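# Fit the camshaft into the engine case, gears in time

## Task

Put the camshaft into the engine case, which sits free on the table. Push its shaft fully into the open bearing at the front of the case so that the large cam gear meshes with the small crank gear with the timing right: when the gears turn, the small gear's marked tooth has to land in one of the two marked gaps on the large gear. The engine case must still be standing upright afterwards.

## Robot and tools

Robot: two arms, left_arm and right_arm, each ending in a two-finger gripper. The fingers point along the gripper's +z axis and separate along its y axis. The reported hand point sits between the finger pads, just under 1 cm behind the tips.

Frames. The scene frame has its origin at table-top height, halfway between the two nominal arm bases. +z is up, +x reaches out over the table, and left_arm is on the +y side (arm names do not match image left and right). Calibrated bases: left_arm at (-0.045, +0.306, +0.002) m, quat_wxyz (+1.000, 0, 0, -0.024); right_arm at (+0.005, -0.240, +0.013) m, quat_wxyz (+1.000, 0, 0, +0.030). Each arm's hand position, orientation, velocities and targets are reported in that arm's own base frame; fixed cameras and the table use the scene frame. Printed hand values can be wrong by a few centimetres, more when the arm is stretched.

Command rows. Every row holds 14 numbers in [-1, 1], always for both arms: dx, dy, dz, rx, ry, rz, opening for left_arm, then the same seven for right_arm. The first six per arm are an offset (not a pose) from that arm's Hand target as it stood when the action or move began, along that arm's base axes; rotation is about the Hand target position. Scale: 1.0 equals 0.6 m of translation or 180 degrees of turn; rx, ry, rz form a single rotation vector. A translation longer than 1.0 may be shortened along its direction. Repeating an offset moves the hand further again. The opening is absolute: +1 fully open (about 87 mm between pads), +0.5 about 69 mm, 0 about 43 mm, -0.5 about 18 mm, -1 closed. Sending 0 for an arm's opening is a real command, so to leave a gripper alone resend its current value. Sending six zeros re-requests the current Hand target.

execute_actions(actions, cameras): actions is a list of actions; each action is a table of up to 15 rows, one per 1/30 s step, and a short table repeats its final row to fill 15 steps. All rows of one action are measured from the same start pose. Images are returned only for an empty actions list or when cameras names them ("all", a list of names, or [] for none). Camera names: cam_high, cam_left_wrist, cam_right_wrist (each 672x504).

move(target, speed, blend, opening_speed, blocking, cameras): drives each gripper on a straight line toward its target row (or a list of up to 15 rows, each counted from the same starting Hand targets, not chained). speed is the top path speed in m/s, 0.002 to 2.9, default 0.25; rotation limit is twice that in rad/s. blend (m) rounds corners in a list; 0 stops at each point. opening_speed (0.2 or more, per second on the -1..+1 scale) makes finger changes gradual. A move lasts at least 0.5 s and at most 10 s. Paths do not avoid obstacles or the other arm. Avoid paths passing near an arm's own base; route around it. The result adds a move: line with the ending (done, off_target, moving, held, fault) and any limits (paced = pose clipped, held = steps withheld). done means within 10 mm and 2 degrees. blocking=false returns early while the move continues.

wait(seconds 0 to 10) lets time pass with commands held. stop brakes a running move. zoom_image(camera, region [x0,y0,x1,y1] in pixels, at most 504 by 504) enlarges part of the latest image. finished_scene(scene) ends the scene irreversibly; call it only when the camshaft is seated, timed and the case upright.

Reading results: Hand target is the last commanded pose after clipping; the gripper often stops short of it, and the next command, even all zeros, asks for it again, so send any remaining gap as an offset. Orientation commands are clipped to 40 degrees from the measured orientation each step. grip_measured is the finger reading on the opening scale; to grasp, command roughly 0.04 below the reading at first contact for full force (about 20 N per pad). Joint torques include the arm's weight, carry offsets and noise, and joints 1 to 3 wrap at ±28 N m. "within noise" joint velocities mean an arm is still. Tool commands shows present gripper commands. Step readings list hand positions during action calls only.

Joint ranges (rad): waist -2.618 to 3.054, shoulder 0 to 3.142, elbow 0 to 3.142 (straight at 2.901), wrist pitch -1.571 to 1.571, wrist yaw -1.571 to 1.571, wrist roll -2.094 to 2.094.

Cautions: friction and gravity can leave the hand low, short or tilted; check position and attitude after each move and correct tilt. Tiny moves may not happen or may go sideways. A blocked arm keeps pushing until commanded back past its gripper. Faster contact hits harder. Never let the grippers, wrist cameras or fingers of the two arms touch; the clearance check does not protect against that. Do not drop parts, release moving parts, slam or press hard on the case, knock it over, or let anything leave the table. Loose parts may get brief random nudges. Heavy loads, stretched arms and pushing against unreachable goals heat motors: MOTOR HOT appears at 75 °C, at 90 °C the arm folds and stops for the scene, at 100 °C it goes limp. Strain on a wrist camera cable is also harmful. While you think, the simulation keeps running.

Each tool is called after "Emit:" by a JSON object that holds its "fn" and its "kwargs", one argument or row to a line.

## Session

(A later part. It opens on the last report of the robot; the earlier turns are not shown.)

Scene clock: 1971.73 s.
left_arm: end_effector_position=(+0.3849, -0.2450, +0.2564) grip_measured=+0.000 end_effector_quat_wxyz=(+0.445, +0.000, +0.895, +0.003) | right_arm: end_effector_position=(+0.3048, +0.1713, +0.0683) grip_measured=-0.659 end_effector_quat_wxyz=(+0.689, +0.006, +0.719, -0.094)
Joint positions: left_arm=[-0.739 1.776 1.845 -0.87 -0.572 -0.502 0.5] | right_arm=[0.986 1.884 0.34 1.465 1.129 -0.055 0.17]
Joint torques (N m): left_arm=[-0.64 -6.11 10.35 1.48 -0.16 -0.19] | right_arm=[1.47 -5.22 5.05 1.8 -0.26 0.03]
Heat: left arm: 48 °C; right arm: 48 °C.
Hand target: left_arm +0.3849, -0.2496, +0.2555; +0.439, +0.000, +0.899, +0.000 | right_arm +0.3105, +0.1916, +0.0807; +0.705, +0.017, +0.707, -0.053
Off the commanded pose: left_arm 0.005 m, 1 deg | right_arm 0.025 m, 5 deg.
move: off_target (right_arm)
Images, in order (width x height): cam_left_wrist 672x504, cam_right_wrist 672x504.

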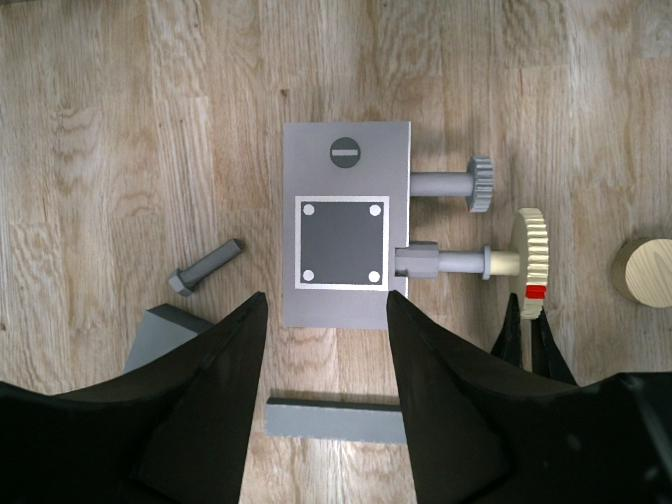

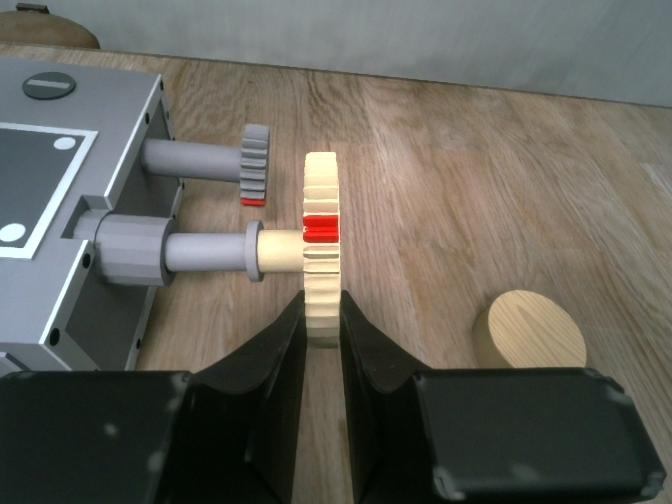

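Emit:
{"fn": "move", "kwargs": {
  "target": [
    [0,0,0,0,0,0,0,0.006,-0.028,0.004,0,0,0,-0.8],
    [0,0,0,0,0,0,0,0.008,0.008,0.004,0,0,0,-0.8]
  ],
  "speed": 0.04,
  "cameras": ["cam_left_wrist","cam_right_wrist"]
}}

Emit:
{"fn": "zoom_image", "kwargs": {
  "camera": "cam_left_wrist",
  "region": [400, 200, 640, 330]
}}

Emit:
{"fn": "zoom_image", "kwargs": {
  "camera": "cam_right_wrist",
  "region": [50, 150, 370, 380]
}}

Scene clock: 2004.67 s.
left_arm: end_effector_position=(+0.3849, -0.2450, +0.2564) grip_measured=+0.000 end_effector_quat_wxyz=(+0.445, +0.000, +0.895, +0.003) | right_arm: end_effector_position=(+0.3092, +0.1773, +0.0690) grip_measured=-0.659 end_effector_quat_wxyz=(+0.687, +0.001, +0.720, -0.093)
Joint positions: left_arm=[-0.739 1.776 1.845 -0.87 -0.572 -0.502 0.5] | right_arm=[0.982 1.884 0.366 1.431 1.116 -0.056 0.17]
Joint torques (N m): left_arm=[-0.65 -6.11 10.33 1.47 -0.15 -0.19] | right_arm=[1.31 -5.5 5.27 1.85 -0.16 0.04]
Heat: left arm: 49 °C; right arm: 49 °C.
Hand target: left_arm +0.3849, -0.2496, +0.2555; +0.439, +0.000, +0.899, +0.000 | right_arm +0.3153, +0.1964, +0.0831; +0.705, +0.017, +0.707, -0.053
Off the commanded pose: left_arm 0.005 m, 1 deg | right_arm 0.025 m, 5 deg.
move: off_target (right_arm)
Images, in order (width x height): cam_left_wrist 672x504, cam_right_wrist 672x504.

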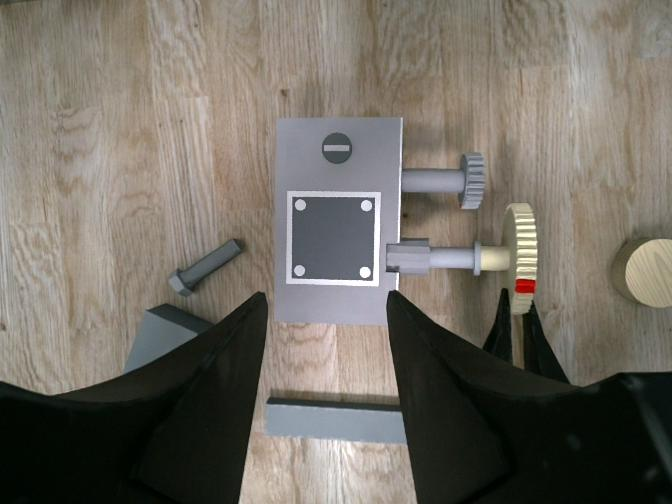

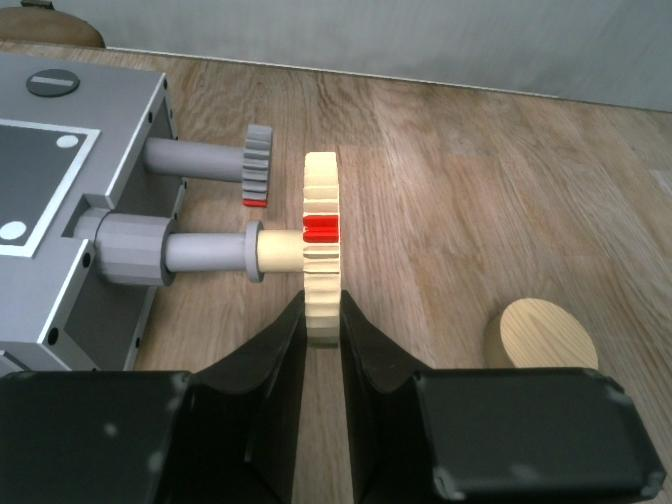

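Scaled by 2.100 from the camera's 672x504 image, which has a finer 960x720 frame.

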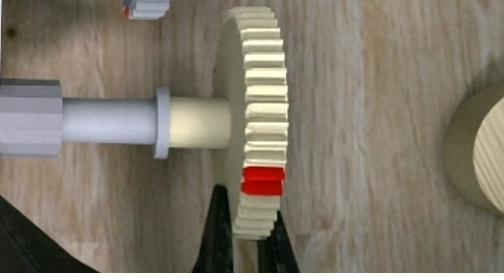

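Scaled by 1.575 from the camera's 672x504 image, which has a finer 960x720 frame.

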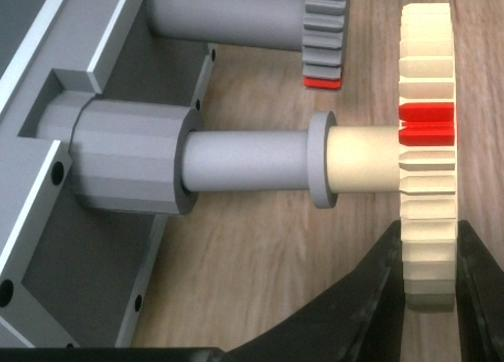

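Emit:
{"fn": "move", "kwargs": {
  "target": [
    [-0.09,0.283,0,-0.047,-0.061,-0.415,-1,0,0,0,0,0,0,-0.8],
    [0,0.29,-0.29,-0.047,-0.061,-0.415,-1,0,0,0,0,0,0,-0.8]
  ],
  "speed": 0.2,
  "cameras": ["all"]
}}

Scene clock: 2028.03 s.
left_arm: end_effector_position=(+0.3877, -0.0712, +0.0858) grip_measured=-1.000 end_effector_quat_wxyz=(+0.427, +0.517, +0.671, -0.317) | right_arm: end_effector_position=(+0.3093, +0.1774, +0.0691) grip_measured=-0.659 end_effector_quat_wxyz=(+0.687, +0.001, +0.720, -0.093)
Joint positions: left_arm=[0.18 1.898 1.287 -0.761 1.112 1.369 0] | right_arm=[0.982 1.884 0.367 1.431 1.116 -0.056 0.17]
Joint torques (N m): left_arm=[-0.91 -7.15 5.61 0.74 0.88 -0.11] | right_arm=[1.31 -5.5 5.24 1.85 -0.16 0.05]
Heat: left arm: 48 °C; right arm: 48 °C.
Hand target: left_arm +0.3849, -0.0756, +0.0816; +0.426, +0.514, +0.669, -0.327 | right_arm +0.3153, +0.1965, +0.0832; +0.705, +0.017, +0.707, -0.053
Off the commanded pose: left_arm 0.007 m, 1 deg | right_arm 0.024 m, 5 deg.
move: off_target (right_arm)

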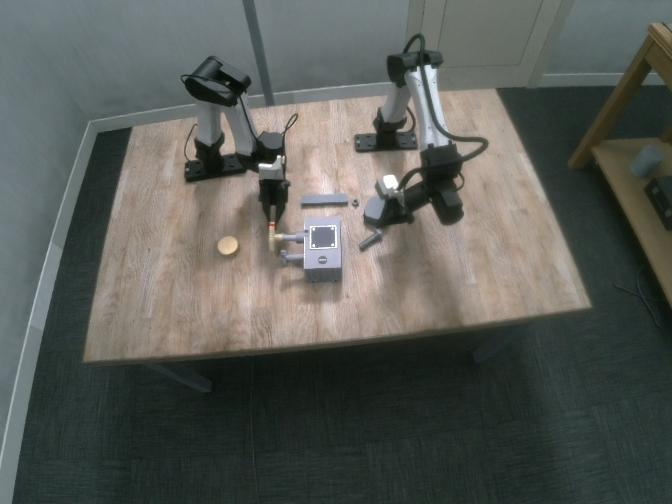

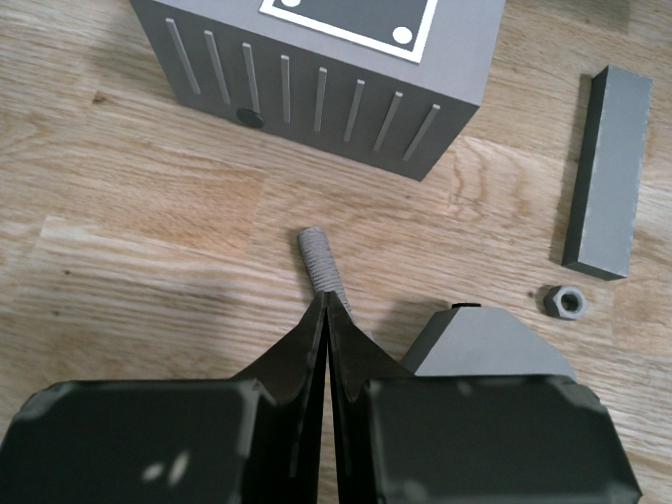

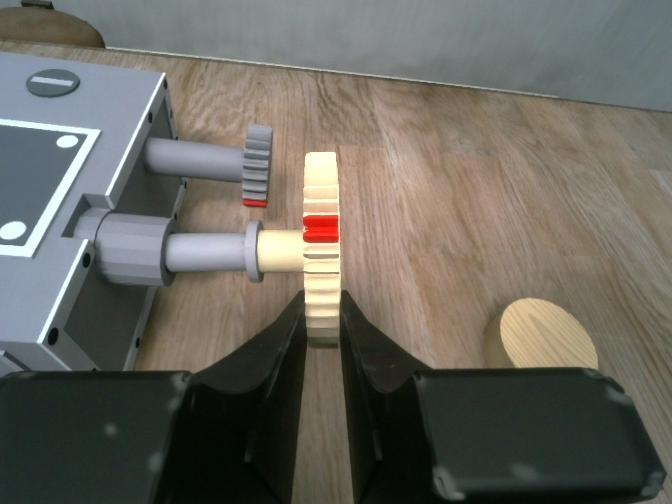

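Emit:
{"fn": "move", "kwargs": {
  "target": [
    [0.045,-0.18,-0.03,0,0,0,-1,0,0,0,0,0,0,-0.8]
  ],
  "speed": 0.12,
  "cameras": ["all"]
}}

Scene clock: 2047.87 s.
left_arm: end_effector_position=(+0.4159, -0.1718, +0.0699) grip_measured=-1.000 end_effector_quat_wxyz=(+0.428, +0.507, +0.679, -0.313) | right_arm: end_effector_position=(+0.3092, +0.1768, +0.0690) grip_measured=-0.659 end_effector_quat_wxyz=(+0.687, +0.002, +0.720, -0.094)
Joint positions: left_arm=[-0.102 1.914 1.177 -0.161 0.976 0.813 0] | right_arm=[0.982 1.884 0.367 1.43 1.119 -0.056 0.17]
Joint torques (N m): left_arm=[-2.45 -6.65 6.22 1.76 0.79 -0.12] | right_arm=[1.33 -5.55 5.23 1.84 -0.2 0.04]
Heat: left arm: 45 °C; right arm: 47 °C.
Hand target: left_arm +0.4119, -0.1837, +0.0636; +0.426, +0.514, +0.669, -0.327 | right_arm +0.3153, +0.1965, +0.0832; +0.705, +0.017, +0.707, -0.053
Off the commanded pose: left_arm 0.014 m, 2 deg | right_arm 0.025 m, 6 deg.
move: off_target (left_arm, right_arm)

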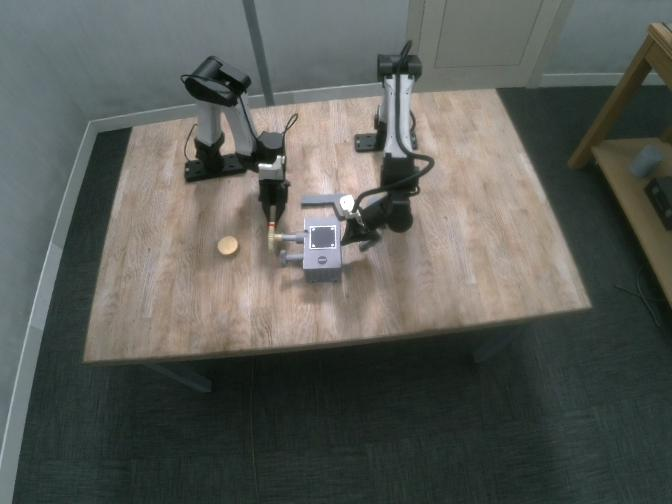

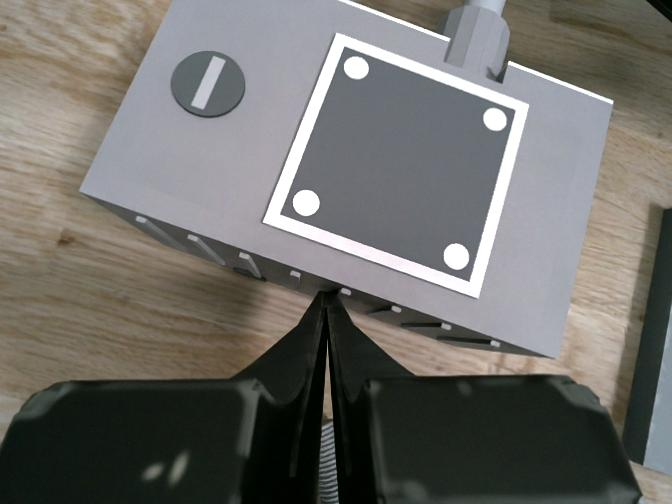

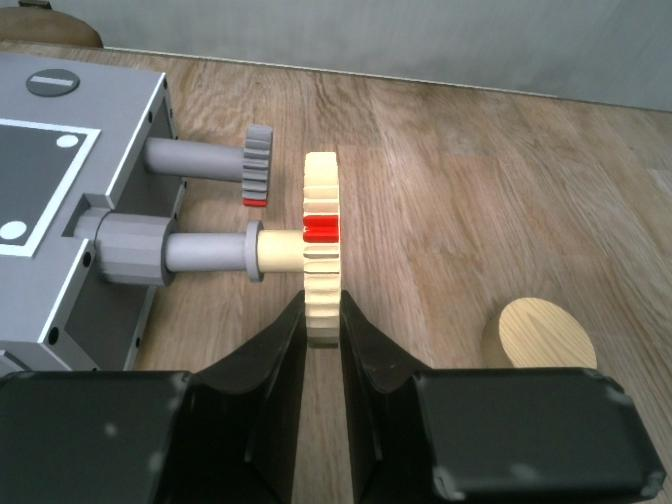

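Emit:
{"fn": "move", "kwargs": {
  "target": [
    [-0.035,0.008,0,0,0,0,-1,0,0,0,0,0,0,-0.8],
    [-0.035,-0.008,0,0,0,0,-1,0,0,0,0,0,0,-0.8]
  ],
  "speed": 0.06,
  "cameras": ["cam_left_wrist","cam_right_wrist"]
}}

Scene clock: 2059.80 s.
left_arm: end_effector_position=(+0.3954, -0.1715, +0.0480) grip_measured=-1.000 end_effector_quat_wxyz=(+0.410, +0.497, +0.696, -0.317) | right_arm: end_effector_position=(+0.3092, +0.1768, +0.0690) grip_measured=-0.659 end_effector_quat_wxyz=(+0.687, +0.002, +0.720, -0.094)
Joint positions: left_arm=[-0.113 1.896 1.076 -0.105 0.951 0.787 0] | right_arm=[0.982 1.884 0.367 1.43 1.119 -0.056 0.17]
Joint torques (N m): left_arm=[-3.4 -10.37 5.89 1.73 0.96 -0.12] | right_arm=[1.32 -5.55 5.26 1.85 -0.2 0.04]
Heat: left arm: 45 °C; right arm: 47 °C.
Hand target: left_arm +0.3909, -0.1885, +0.0635; +0.426, +0.514, +0.669, -0.327 | right_arm +0.3153, +0.1965, +0.0832; +0.705, +0.017, +0.707, -0.053
Off the commanded pose: left_arm 0.023 m, 4 deg | right_arm 0.025 m, 6 deg.
move: off_target (left_arm, right_arm)
Images, in order (width x height): cam_left_wrist 672x504, cam_right_wrist 672x504.

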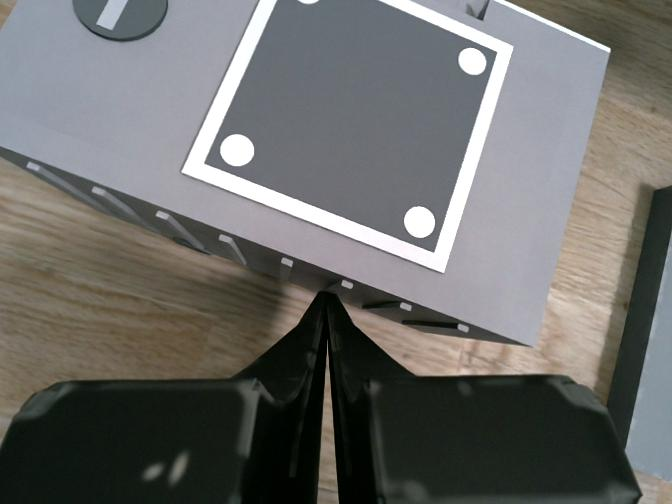

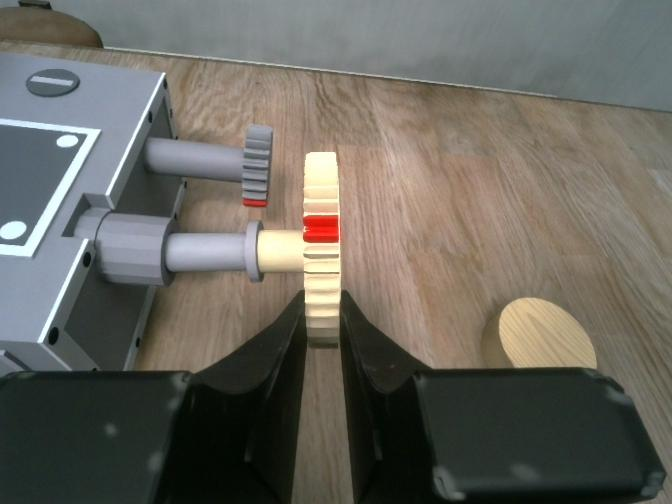

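Emit:
{"fn": "move", "kwargs": {
  "target": [
    [0,0,0,0,0,0,-1,0.004,0.03,0,0,0,0,-0.8]
  ],
  "speed": 0.04,
  "cameras": ["cam_left_wrist","cam_right_wrist"]
}}

Emit:
{"fn": "zoom_image", "kwargs": {
  "camera": "cam_right_wrist",
  "region": [50, 150, 370, 380]
}}

Scene clock: 2068.33 s.
left_arm: end_effector_position=(+0.3994, -0.1703, +0.0484) grip_measured=-1.000 end_effector_quat_wxyz=(+0.415, +0.499, +0.696, -0.308) | right_arm: end_effector_position=(+0.3081, +0.1804, +0.0685) grip_measured=-0.658 end_effector_quat_wxyz=(+0.685, +0.016, +0.719, -0.116)
Joint positions: left_arm=[-0.113 1.896 1.076 -0.089 0.939 0.786 0] | right_arm=[1.008 1.908 0.413 1.399 1.196 -0.056 0.171]
Joint torques (N m): left_arm=[-3.36 -10.32 5.94 1.59 1.09 -0.13] | right_arm=[2.04 -5.68 6.43 1.77 -0.7 0.03]
Heat: left arm: 47 °C; right arm: 47 °C.
Hand target: left_arm +0.3909, -0.1885, +0.0635; +0.426, +0.514, +0.669, -0.327 | right_arm +0.3177, +0.2145, +0.0832; +0.705, +0.017, +0.707, -0.053
Off the commanded pose: left_arm 0.025 m, 4 deg | right_arm 0.038 m, 8 deg.
move: off_target (left_arm, right_arm)
Images, in order (width x height): cam_left_wrist 672x504, cam_right_wrist 672x504.

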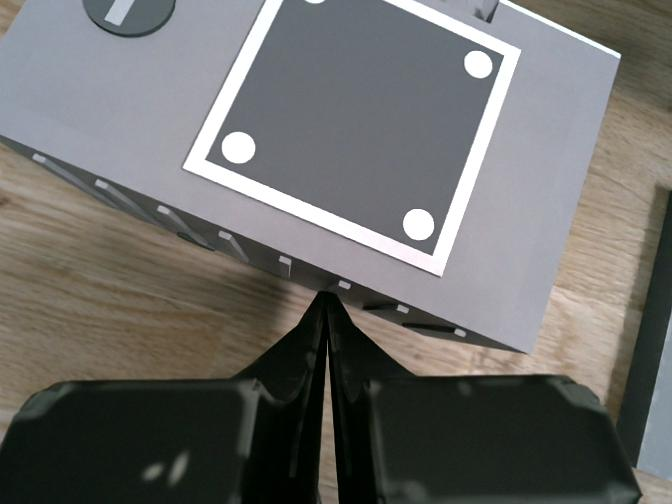

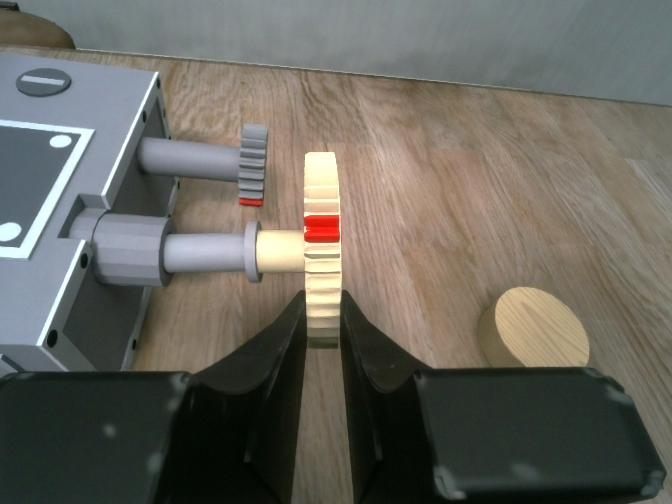

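Scaled by 1.575 from the camera's 672x504 image, which has a finer 960x720 frame.

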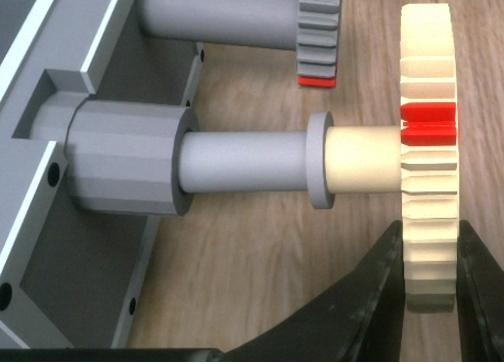

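Emit:
{"fn": "move", "kwargs": {
  "target": [
    [0,0,0,0,0,0,-1,-0.006,-0.06,-0.008,0.039,0,0,-0.8]
  ],
  "speed": 0.05,
  "cameras": ["cam_left_wrist","cam_right_wrist"]
}}

Emit:
{"fn": "zoom_image", "kwargs": {
  "camera": "cam_right_wrist",
  "region": [50, 100, 370, 380]
}}

Scene clock: 2096.60 s.
left_arm: end_effector_position=(+0.3982, -0.1744, +0.0486) grip_measured=-1.000 end_effector_quat_wxyz=(+0.414, +0.503, +0.693, -0.309) | right_arm: end_effector_position=(+0.3112, +0.1738, +0.0617) grip_measured=-0.659 end_effector_quat_wxyz=(+0.686, +0.035, +0.726, -0.045)
Joint positions: left_arm=[-0.123 1.896 1.076 -0.086 0.938 0.786 0] | right_arm=[0.948 1.879 0.33 1.436 1.058 0.081 0.17]
Joint velocities: left_arm=[-0.002 -0.002 -0.002 0.037 0.022 -0.154 0] | right_arm=[within noise]
Joint torques (N m): left_arm=[-2.39 -10.32 5.98 1.58 1.09 -0.14] | right_arm=[-0.25 -7.77 2.1 2.01 -0.08 0.03]
Motor temperatures (°C): left_arm=[23 51 41 35 27 25 25] | right_arm=[25 32 35 48 27 26 29]
Heat: left arm: 51 °C; right arm: 48 °C.
Hand target: left_arm +0.3909, -0.1885, +0.0635; +0.426, +0.514, +0.669, -0.327 | right_arm +0.3141, +0.1784, +0.0784; +0.702, +0.061, +0.709, -0.010
Off the commanded pose: left_arm 0.022 m, 4 deg | right_arm 0.018 m, 6 deg.
move: off_target (left_arm, right_arm)
Images, in order (width x height): cam_left_wrist 672x504, cam_right_wrist 672x504.

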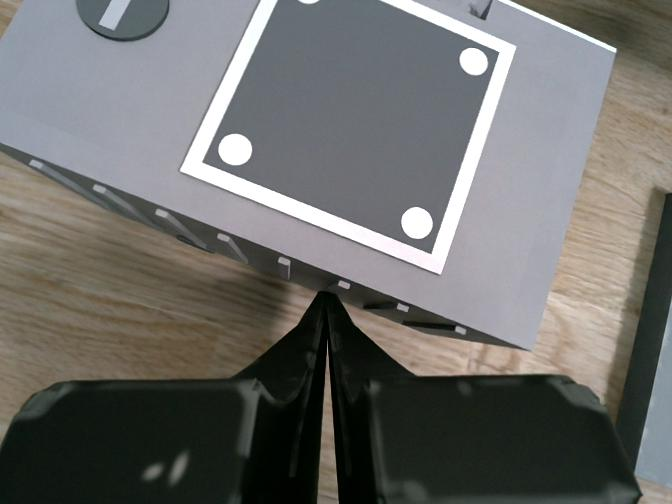

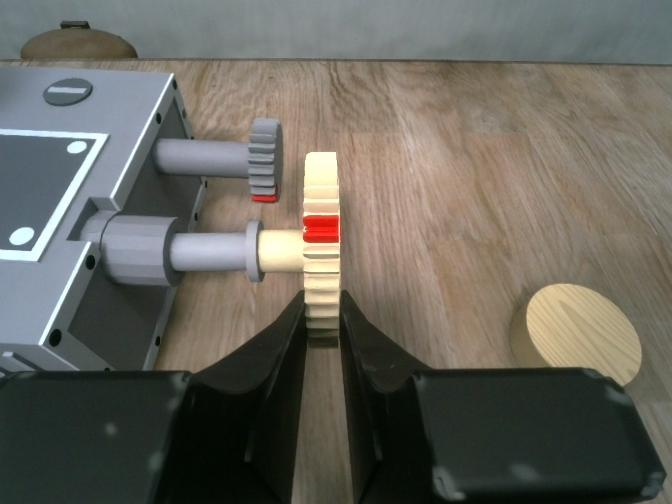

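Scaled by 1.575 from the camera's 672x504 image, which has a finer 960x720 frame.

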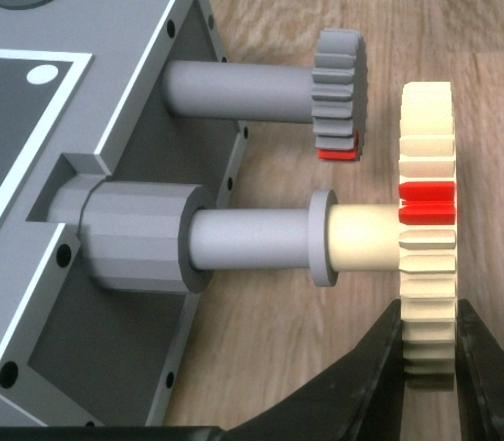

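Emit:
{"fn": "move", "kwargs": {
  "target": [
    [0,0,0,0,0,0,-1,0.003,0.05,0,0.012,0,0,-0.8]
  ],
  "speed": 0.04,
  "cameras": ["cam_left_wrist","cam_right_wrist"]
}}

Emit:
{"fn": "zoom_image", "kwargs": {
  "camera": "cam_right_wrist",
  "region": [50, 100, 370, 380]
}}

Scene clock: 2104.57 s.
left_arm: end_effector_position=(+0.3982, -0.1744, +0.0486) grip_measured=-1.000 end_effector_quat_wxyz=(+0.414, +0.503, +0.693, -0.309) | right_arm: end_effector_position=(+0.3081, +0.1788, +0.0618) grip_measured=-0.659 end_effector_quat_wxyz=(+0.683, +0.056, +0.725, -0.063)
Joint positions: left_arm=[-0.123 1.896 1.076 -0.086 0.938 0.786 0] | right_arm=[0.987 1.882 0.377 1.361 1.152 0.117 0.17]
Joint torques (N m): left_arm=[-2.39 -10.3 6 1.58 1.1 -0.14] | right_arm=[1.87 -5.7 5.7 1.92 -0.44 0.2]
Heat: left arm: 52 °C; right arm: 48 °C.
Hand target: left_arm +0.3909, -0.1885, +0.0635; +0.426, +0.514, +0.669, -0.327 | right_arm +0.3159, +0.2084, +0.0784; +0.701, +0.074, +0.709, +0.003
Off the commanded pose: left_arm 0.022 m, 4 deg | right_arm 0.035 m, 8 deg.
move: off_target (left_arm, right_arm)
Images, in order (width x height): cam_left_wrist 672x504, cam_right_wrist 672x504.

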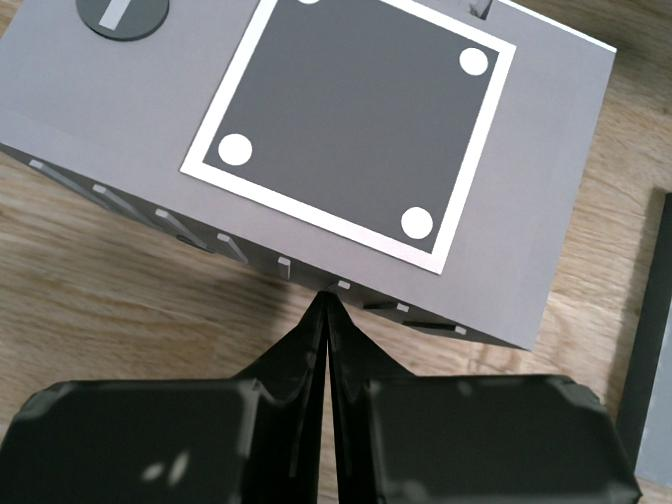

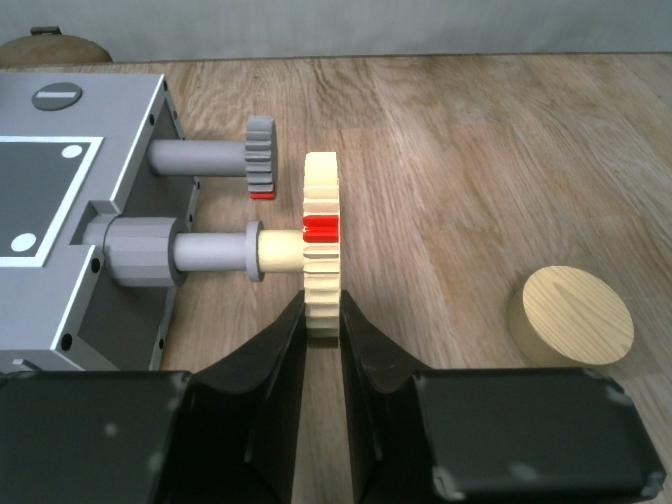

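Scaled by 1.575 from the camera's 672x504 image, which has a finer 960x720 frame.

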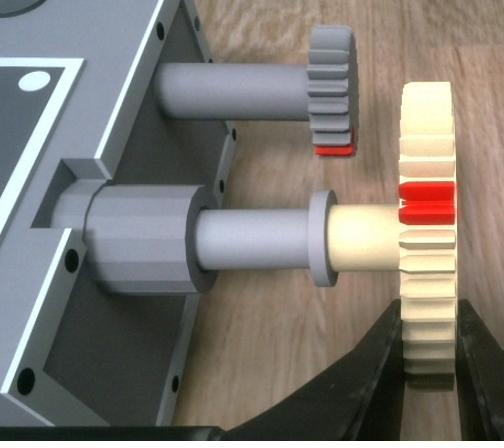

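Emit:
{"fn": "move", "kwargs": {
  "target": [
    [0,0,0,0,0,0,-1,0.006,0.05,0.003,0,0,0.01,-0.8]
  ],
  "speed": 0.06,
  "cameras": ["cam_left_wrist","cam_right_wrist"]
}}

Emit:
{"fn": "zoom_image", "kwargs": {
  "camera": "cam_right_wrist",
  "region": [50, 100, 370, 380]
}}

Scene clock: 2114.63 s.
left_arm: end_effector_position=(+0.4022, -0.1707, +0.0489) grip_measured=-1.000 end_effector_quat_wxyz=(+0.418, +0.502, +0.695, -0.300) | right_arm: end_effector_position=(+0.3065, +0.1865, +0.0624) grip_measured=-0.659 end_effector_quat_wxyz=(+0.681, +0.066, +0.724, -0.087)
Joint positions: left_arm=[-0.118 1.895 1.076 -0.076 0.925 0.786 0] | right_arm=[1.022 1.899 0.438 1.289 1.236 0.126 0.17]
Joint torques (N m): left_arm=[-2.88 -10.17 6.02 1.48 1.25 -0.13] | right_arm=[2.89 -6.08 7.34 1.96 -1.2 0.12]
Heat: left arm: 52 °C; right arm: 48 °C.
Hand target: left_arm +0.3909, -0.1884, +0.0636; +0.426, +0.514, +0.669, -0.327 | right_arm +0.3196, +0.2384, +0.0802; +0.701, +0.063, +0.710, +0.014
Off the commanded pose: left_arm 0.026 m, 5 deg | right_arm 0.056 m, 12 deg.
move: off_target (left_arm, right_arm)
Images, in order (width x height): cam_left_wrist 672x504, cam_right_wrist 672x504.

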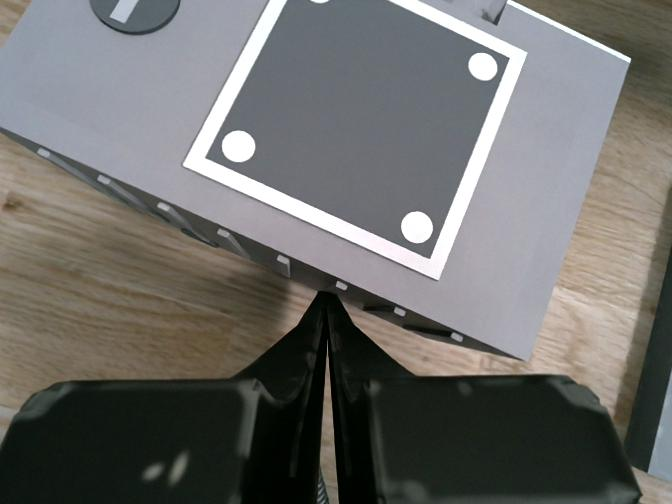

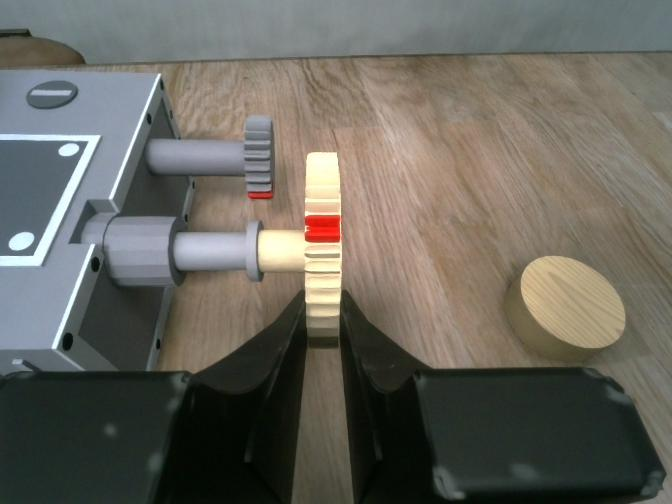

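Scaled by 1.575 from the camera's 672x504 image, which has a finer 960x720 frame.

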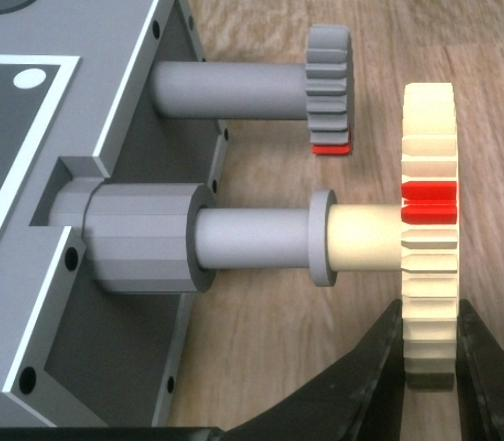

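Emit:
{"fn": "move", "kwargs": {
  "target": [
    [0.018,0.026,-0.02,0,0,0,-1,-0.022,-0.083,-0.025,0,0,0,-0.8],
    [0.018,0.026,-0.02,0,0,0,-1,-0.022,-0.083,-0.025,0,0,0,-0.15],
    [0.018,0.026,-0.02,0,0,0,-1,-0.19,-0.065,-0.015,0,0,0,-0.15]
  ],
  "speed": 0.1,
  "cameras": ["all"]
}}

Scene clock: 2141.80 s.
left_arm: end_effector_position=(+0.3989, -0.1720, +0.0504) grip_measured=-1.000 end_effector_quat_wxyz=(+0.425, +0.511, +0.676, -0.318) | right_arm: end_effector_position=(+0.2072, +0.2004, +0.0688) grip_measured=-0.150 end_effector_quat_wxyz=(+0.702, +0.058, +0.709, +0.011)
Joint positions: left_arm=[-0.105 1.905 1.076 -0.081 0.986 0.825 0] | right_arm=[1.416 1.811 0.217 1.445 1.481 0.245 0.425]
Joint torques (N m): left_arm=[0.31 -6.43 9.28 1.21 0.87 0.07] | right_arm=[0.83 -5.89 1.62 1.14 0.22 0.01]
Heat: left arm: 49 °C; right arm: 49 °C.
Hand target: left_arm +0.4018, -0.1728, +0.0515; +0.426, +0.514, +0.669, -0.327 | right_arm +0.2055, +0.1994, +0.0712; +0.701, +0.062, +0.710, +0.014
Off the commanded pose: left_arm 0.003 m, 1 deg | right_arm 0.003 m, 1 deg.
move: done; target 2's new opening was sent with right_arm's hand 0.012 m and 5 deg from that target

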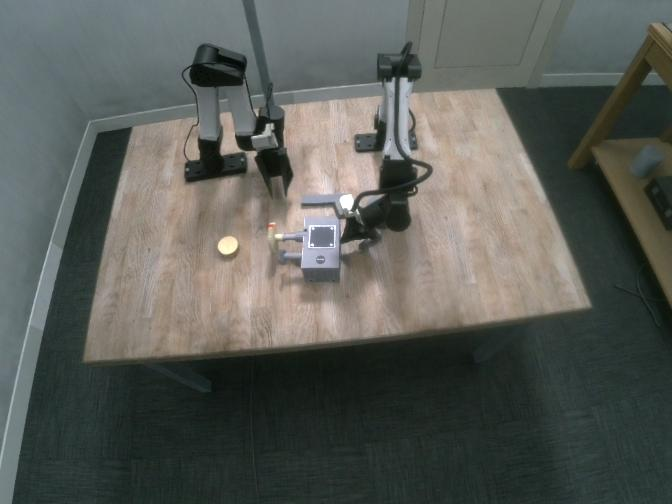

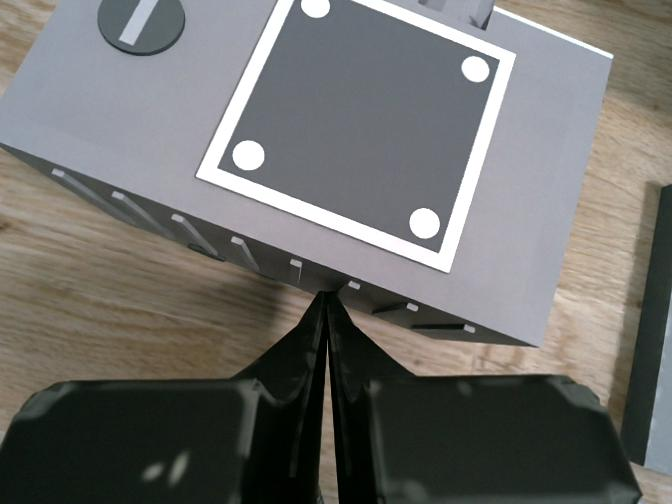

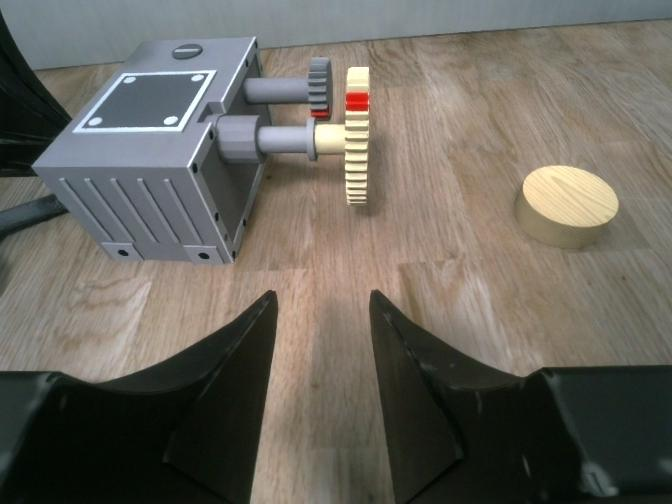

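Emit:
{"fn": "move", "kwargs": {
  "target": [
    [0,0,0,0,0,0,-1,0.03,-0.25,0.09,-0.0643,0.0192,0.479,-1],
    [0,0,0,0,0,0,-1,0.205,-0.16,0.015,-0.0643,0.0192,0.479,-1]
  ],
  "speed": 0.2,
  "blend": 0.03,
  "cameras": ["cam_high","cam_right_wrist"]
}}

Emit:
{"fn": "zoom_image", "kwargs": {
  "camera": "cam_right_wrist",
  "region": [180, 120, 480, 400]
}}

Scene clock: 2159.13 s.
left_arm: end_effector_position=(+0.3989, -0.1720, +0.0504) grip_measured=-1.000 end_effector_quat_wxyz=(+0.425, +0.511, +0.676, -0.318) | right_arm: end_effector_position=(+0.3248, +0.1024, +0.0782) grip_measured=-1.000 end_effector_quat_wxyz=(+0.486, -0.497, +0.583, +0.421)
Joint positions: left_arm=[-0.105 1.905 1.076 -0.081 0.986 0.825 0] | right_arm=[-0.202 1.946 1.125 -1.038 -1.389 -1.855 0]
Joint torques (N m): left_arm=[0.31 -6.45 9.29 1.2 0.86 0.07] | right_arm=[0.8 -6.6 5.49 -0.29 -0.57 -0.13]
Heat: left arm: 47 °C; right arm: 46 °C.
Hand target: left_arm +0.4018, -0.1728, +0.0515; +0.426, +0.514, +0.669, -0.327 | right_arm +0.3285, +0.1034, +0.0802; +0.485, -0.503, +0.578, +0.422
Off the commanded pose: left_arm 0.003 m, 1 deg | right_arm 0.004 m, 1 deg.
move: done
Images, in order (width x height): cam_high 672x504, cam_right_wrist 672x504.

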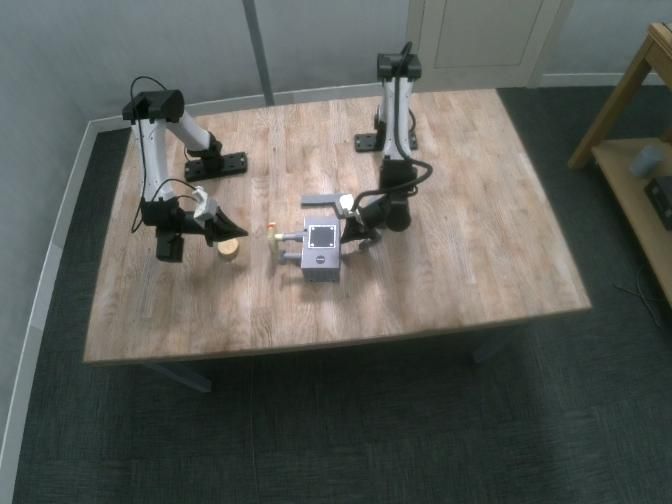

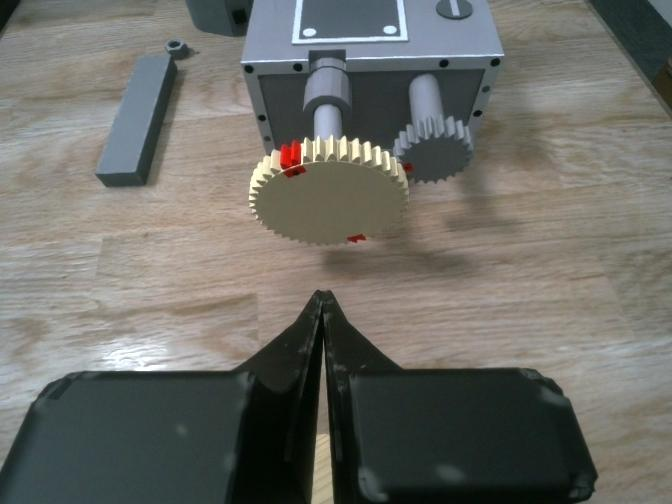

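Scaled by 1.680 from the camera's 672x504 image, which has a finer 960x720 frame.

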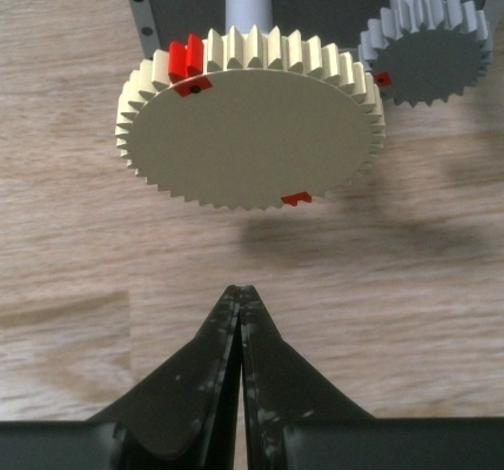

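Emit:
{"fn": "move", "kwargs": {
  "target": [
    [0,0,0,0,0,0,-1,0.011,0.09,-0.033,0,0,0,-1]
  ],
  "speed": 0.08,
  "cameras": ["cam_right_wrist"]
}}

Scene clock: 2174.70 s.
left_arm: end_effector_position=(+0.3989, -0.1720, +0.0504) grip_measured=-1.000 end_effector_quat_wxyz=(+0.425, +0.511, +0.676, -0.318) | right_arm: end_effector_position=(+0.3356, +0.1547, +0.0544) grip_measured=-1.000 end_effector_quat_wxyz=(+0.477, -0.495, +0.585, +0.430)
Joint positions: left_arm=[-0.105 1.905 1.076 -0.081 0.986 0.825 0] | right_arm=[-0.03 1.865 0.851 -0.021 -1.366 -0.995 0]
Joint torques (N m): left_arm=[0.31 -6.43 9.28 1.2 0.86 0.07] | right_arm=[1.01 -9.43 3.11 1.04 -0.49 -0.03]
Motor temperatures (°C): left_arm=[23 45 43 34 28 25 25] | right_arm=[25 32 35 44 28 26 29]
Heat: left arm: 45 °C; right arm: 44 °C.
Hand target: left_arm +0.4018, -0.1728, +0.0515; +0.426, +0.514, +0.669, -0.327 | right_arm +0.3351, +0.1574, +0.0604; +0.485, -0.503, +0.578, +0.422
Off the commanded pose: left_arm 0.003 m, 1 deg | right_arm 0.007 m, 2 deg.
move: done
Images, in order (width x height): cam_right_wrist 672x504.

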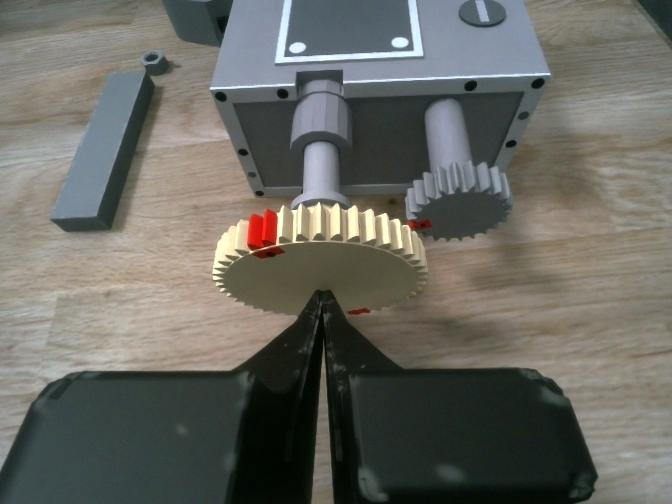

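Emit:
{"fn": "execute_actions", "kwargs": {
  "actions": []
}}

Scene clock: 2199.20 s.
left_arm: end_effector_position=(+0.3989, -0.1720, +0.0504) grip_measured=-1.000 end_effector_quat_wxyz=(+0.425, +0.511, +0.676, -0.318) | right_arm: end_effector_position=(+0.3357, +0.1547, +0.0544) grip_measured=-1.000 end_effector_quat_wxyz=(+0.477, -0.495, +0.585, +0.430)
Joint positions: left_arm=[-0.105 1.905 1.076 -0.081 0.986 0.825 0] | right_arm=[-0.03 1.865 0.851 -0.021 -1.366 -0.995 0]
Joint velocities: within noise
Joint torques (N m): left_arm=[0.31 -6.43 9.29 1.2 0.86 0.07] | right_arm=[0.99 -9.46 3.12 1.03 -0.49 -0.02]
Motor temperatures (°C): left_arm=[23 44 44 34 28 25 25] | right_arm=[25 33 34 42 28 26 29]
Heat: left arm: 44 °C; right arm: 42 °C.
Hand target: left_arm +0.4018, -0.1728, +0.0515; +0.426, +0.514, +0.669, -0.327 | right_arm +0.3351, +0.1574, +0.0604; +0.485, -0.503, +0.578, +0.422
Tool commands: left_gripper/opening=-1.0 right_gripper/opening=-1.0
Off the commanded pose: left_arm 0.003 m, 1 deg | right_arm 0.007 m, 2 deg.

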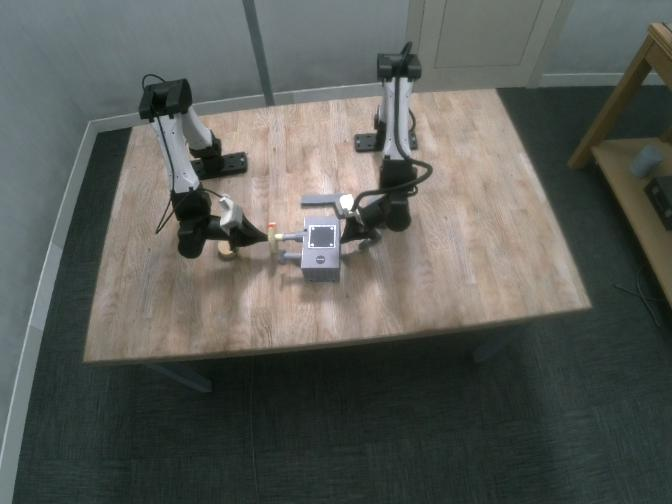

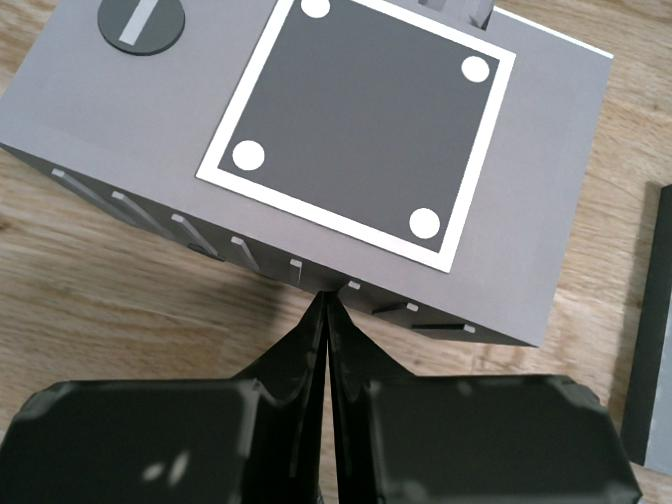

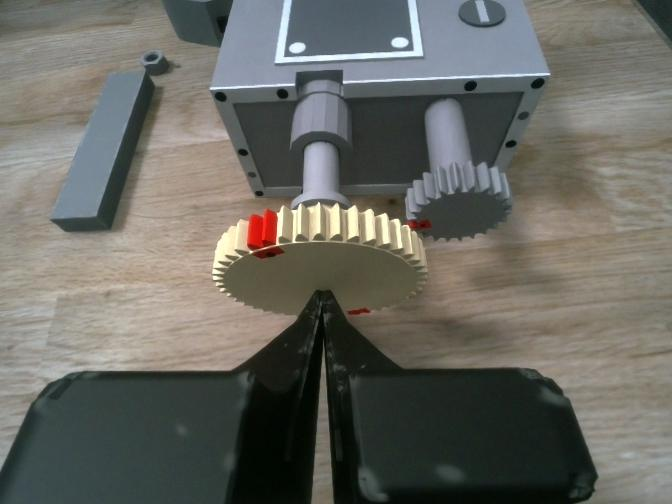

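Emit:
{"fn": "move", "kwargs": {
  "target": [
    [0,-0.02,0,0,0,0,-1,0,0,0,0,0,0,-1],
    [0,-0.03,0,0,0,0,-1,0.003,0.018,0,0,0,0,-1]
  ],
  "speed": 0.04,
  "cameras": ["all"]
}}

Scene clock: 2210.10 s.
left_arm: end_effector_position=(+0.4015, -0.1733, +0.0485) grip_measured=-1.000 end_effector_quat_wxyz=(+0.421, +0.501, +0.689, -0.311) | right_arm: end_effector_position=(+0.3383, +0.1583, +0.0496) grip_measured=-1.000 end_effector_quat_wxyz=(+0.472, -0.486, +0.601, +0.424)
Joint positions: left_arm=[-0.116 1.905 1.076 -0.064 0.949 0.783 0] | right_arm=[-0.013 1.863 0.816 0.111 -1.326 -0.87 0]
Joint torques (N m): left_arm=[-3.33 -6.41 8.44 1.74 0.93 -0.14] | right_arm=[2.51 -9.32 3.38 1.32 -0.68 -0.05]
Heat: left arm: 44 °C; right arm: 42 °C.
Hand target: left_arm +0.4017, -0.1909, +0.0515; +0.426, +0.514, +0.669, -0.327 | right_arm +0.3369, +0.1682, +0.0604; +0.485, -0.503, +0.578, +0.422
Off the commanded pose: left_arm 0.018 m, 3 deg | right_arm 0.015 m, 4 deg.
move: off_target (left_arm, right_arm)

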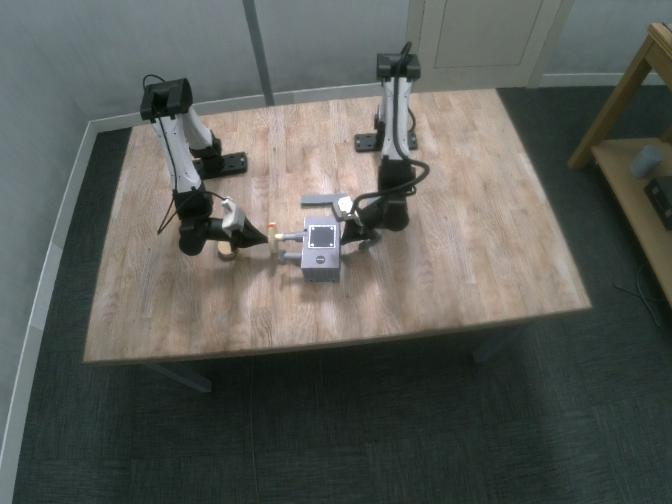

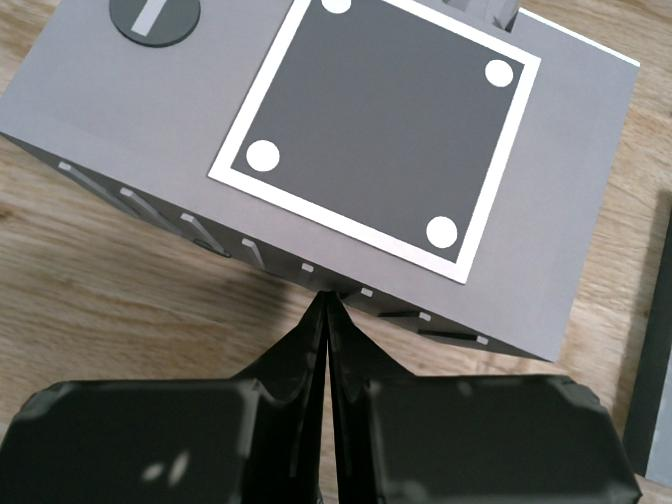

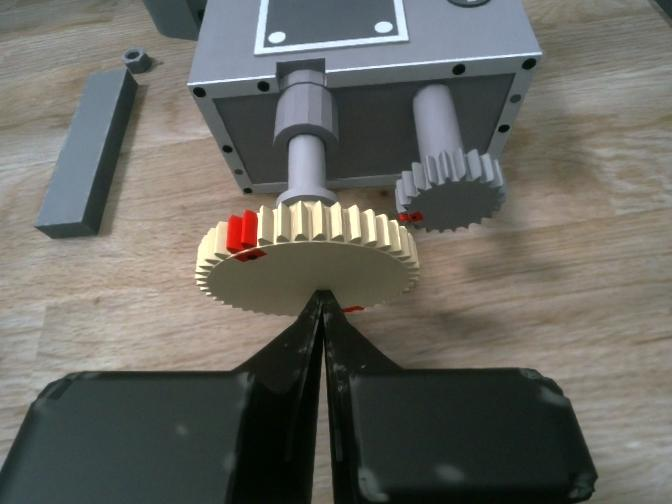

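Emit:
{"fn": "move", "kwargs": {
  "target": [
    [0,0.005,0,0,0,0,-1,-0.010,-0.025,0.017,0,0,0,-1]
  ],
  "speed": 0.06,
  "cameras": ["cam_right_wrist"]
}}

Scene clock: 2219.57 s.
left_arm: end_effector_position=(+0.4015, -0.1733, +0.0485) grip_measured=-1.000 end_effector_quat_wxyz=(+0.421, +0.501, +0.689, -0.311) | right_arm: end_effector_position=(+0.3219, +0.1550, +0.0563) grip_measured=-1.000 end_effector_quat_wxyz=(+0.469, -0.494, +0.591, +0.431)
Joint positions: left_arm=[-0.116 1.905 1.076 -0.064 0.949 0.783 0] | right_arm=[-0.028 1.818 0.816 -0.072 -1.355 -1.018 0]
Joint torques (N m): left_arm=[-2.55 -6.42 8.54 1.64 0.99 -0.05] | right_arm=[-0.46 -8.57 6.16 0.73 -0.7 -0.16]
Heat: left arm: 44 °C; right arm: 42 °C.
Hand target: left_arm +0.4017, -0.1879, +0.0515; +0.426, +0.514, +0.669, -0.327 | right_arm +0.3309, +0.1531, +0.0706; +0.485, -0.503, +0.578, +0.422
Off the commanded pose: left_arm 0.015 m, 3 deg | right_arm 0.017 m, 3 deg.
move: off_target (left_arm, right_arm)
Images, in order (width x height): cam_right_wrist 672x504.

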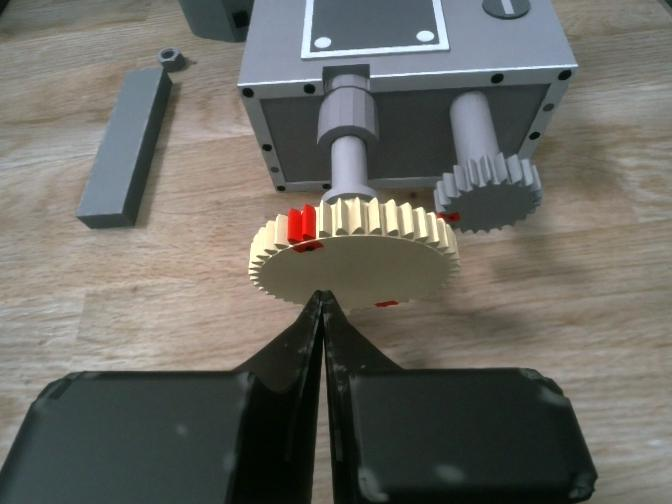

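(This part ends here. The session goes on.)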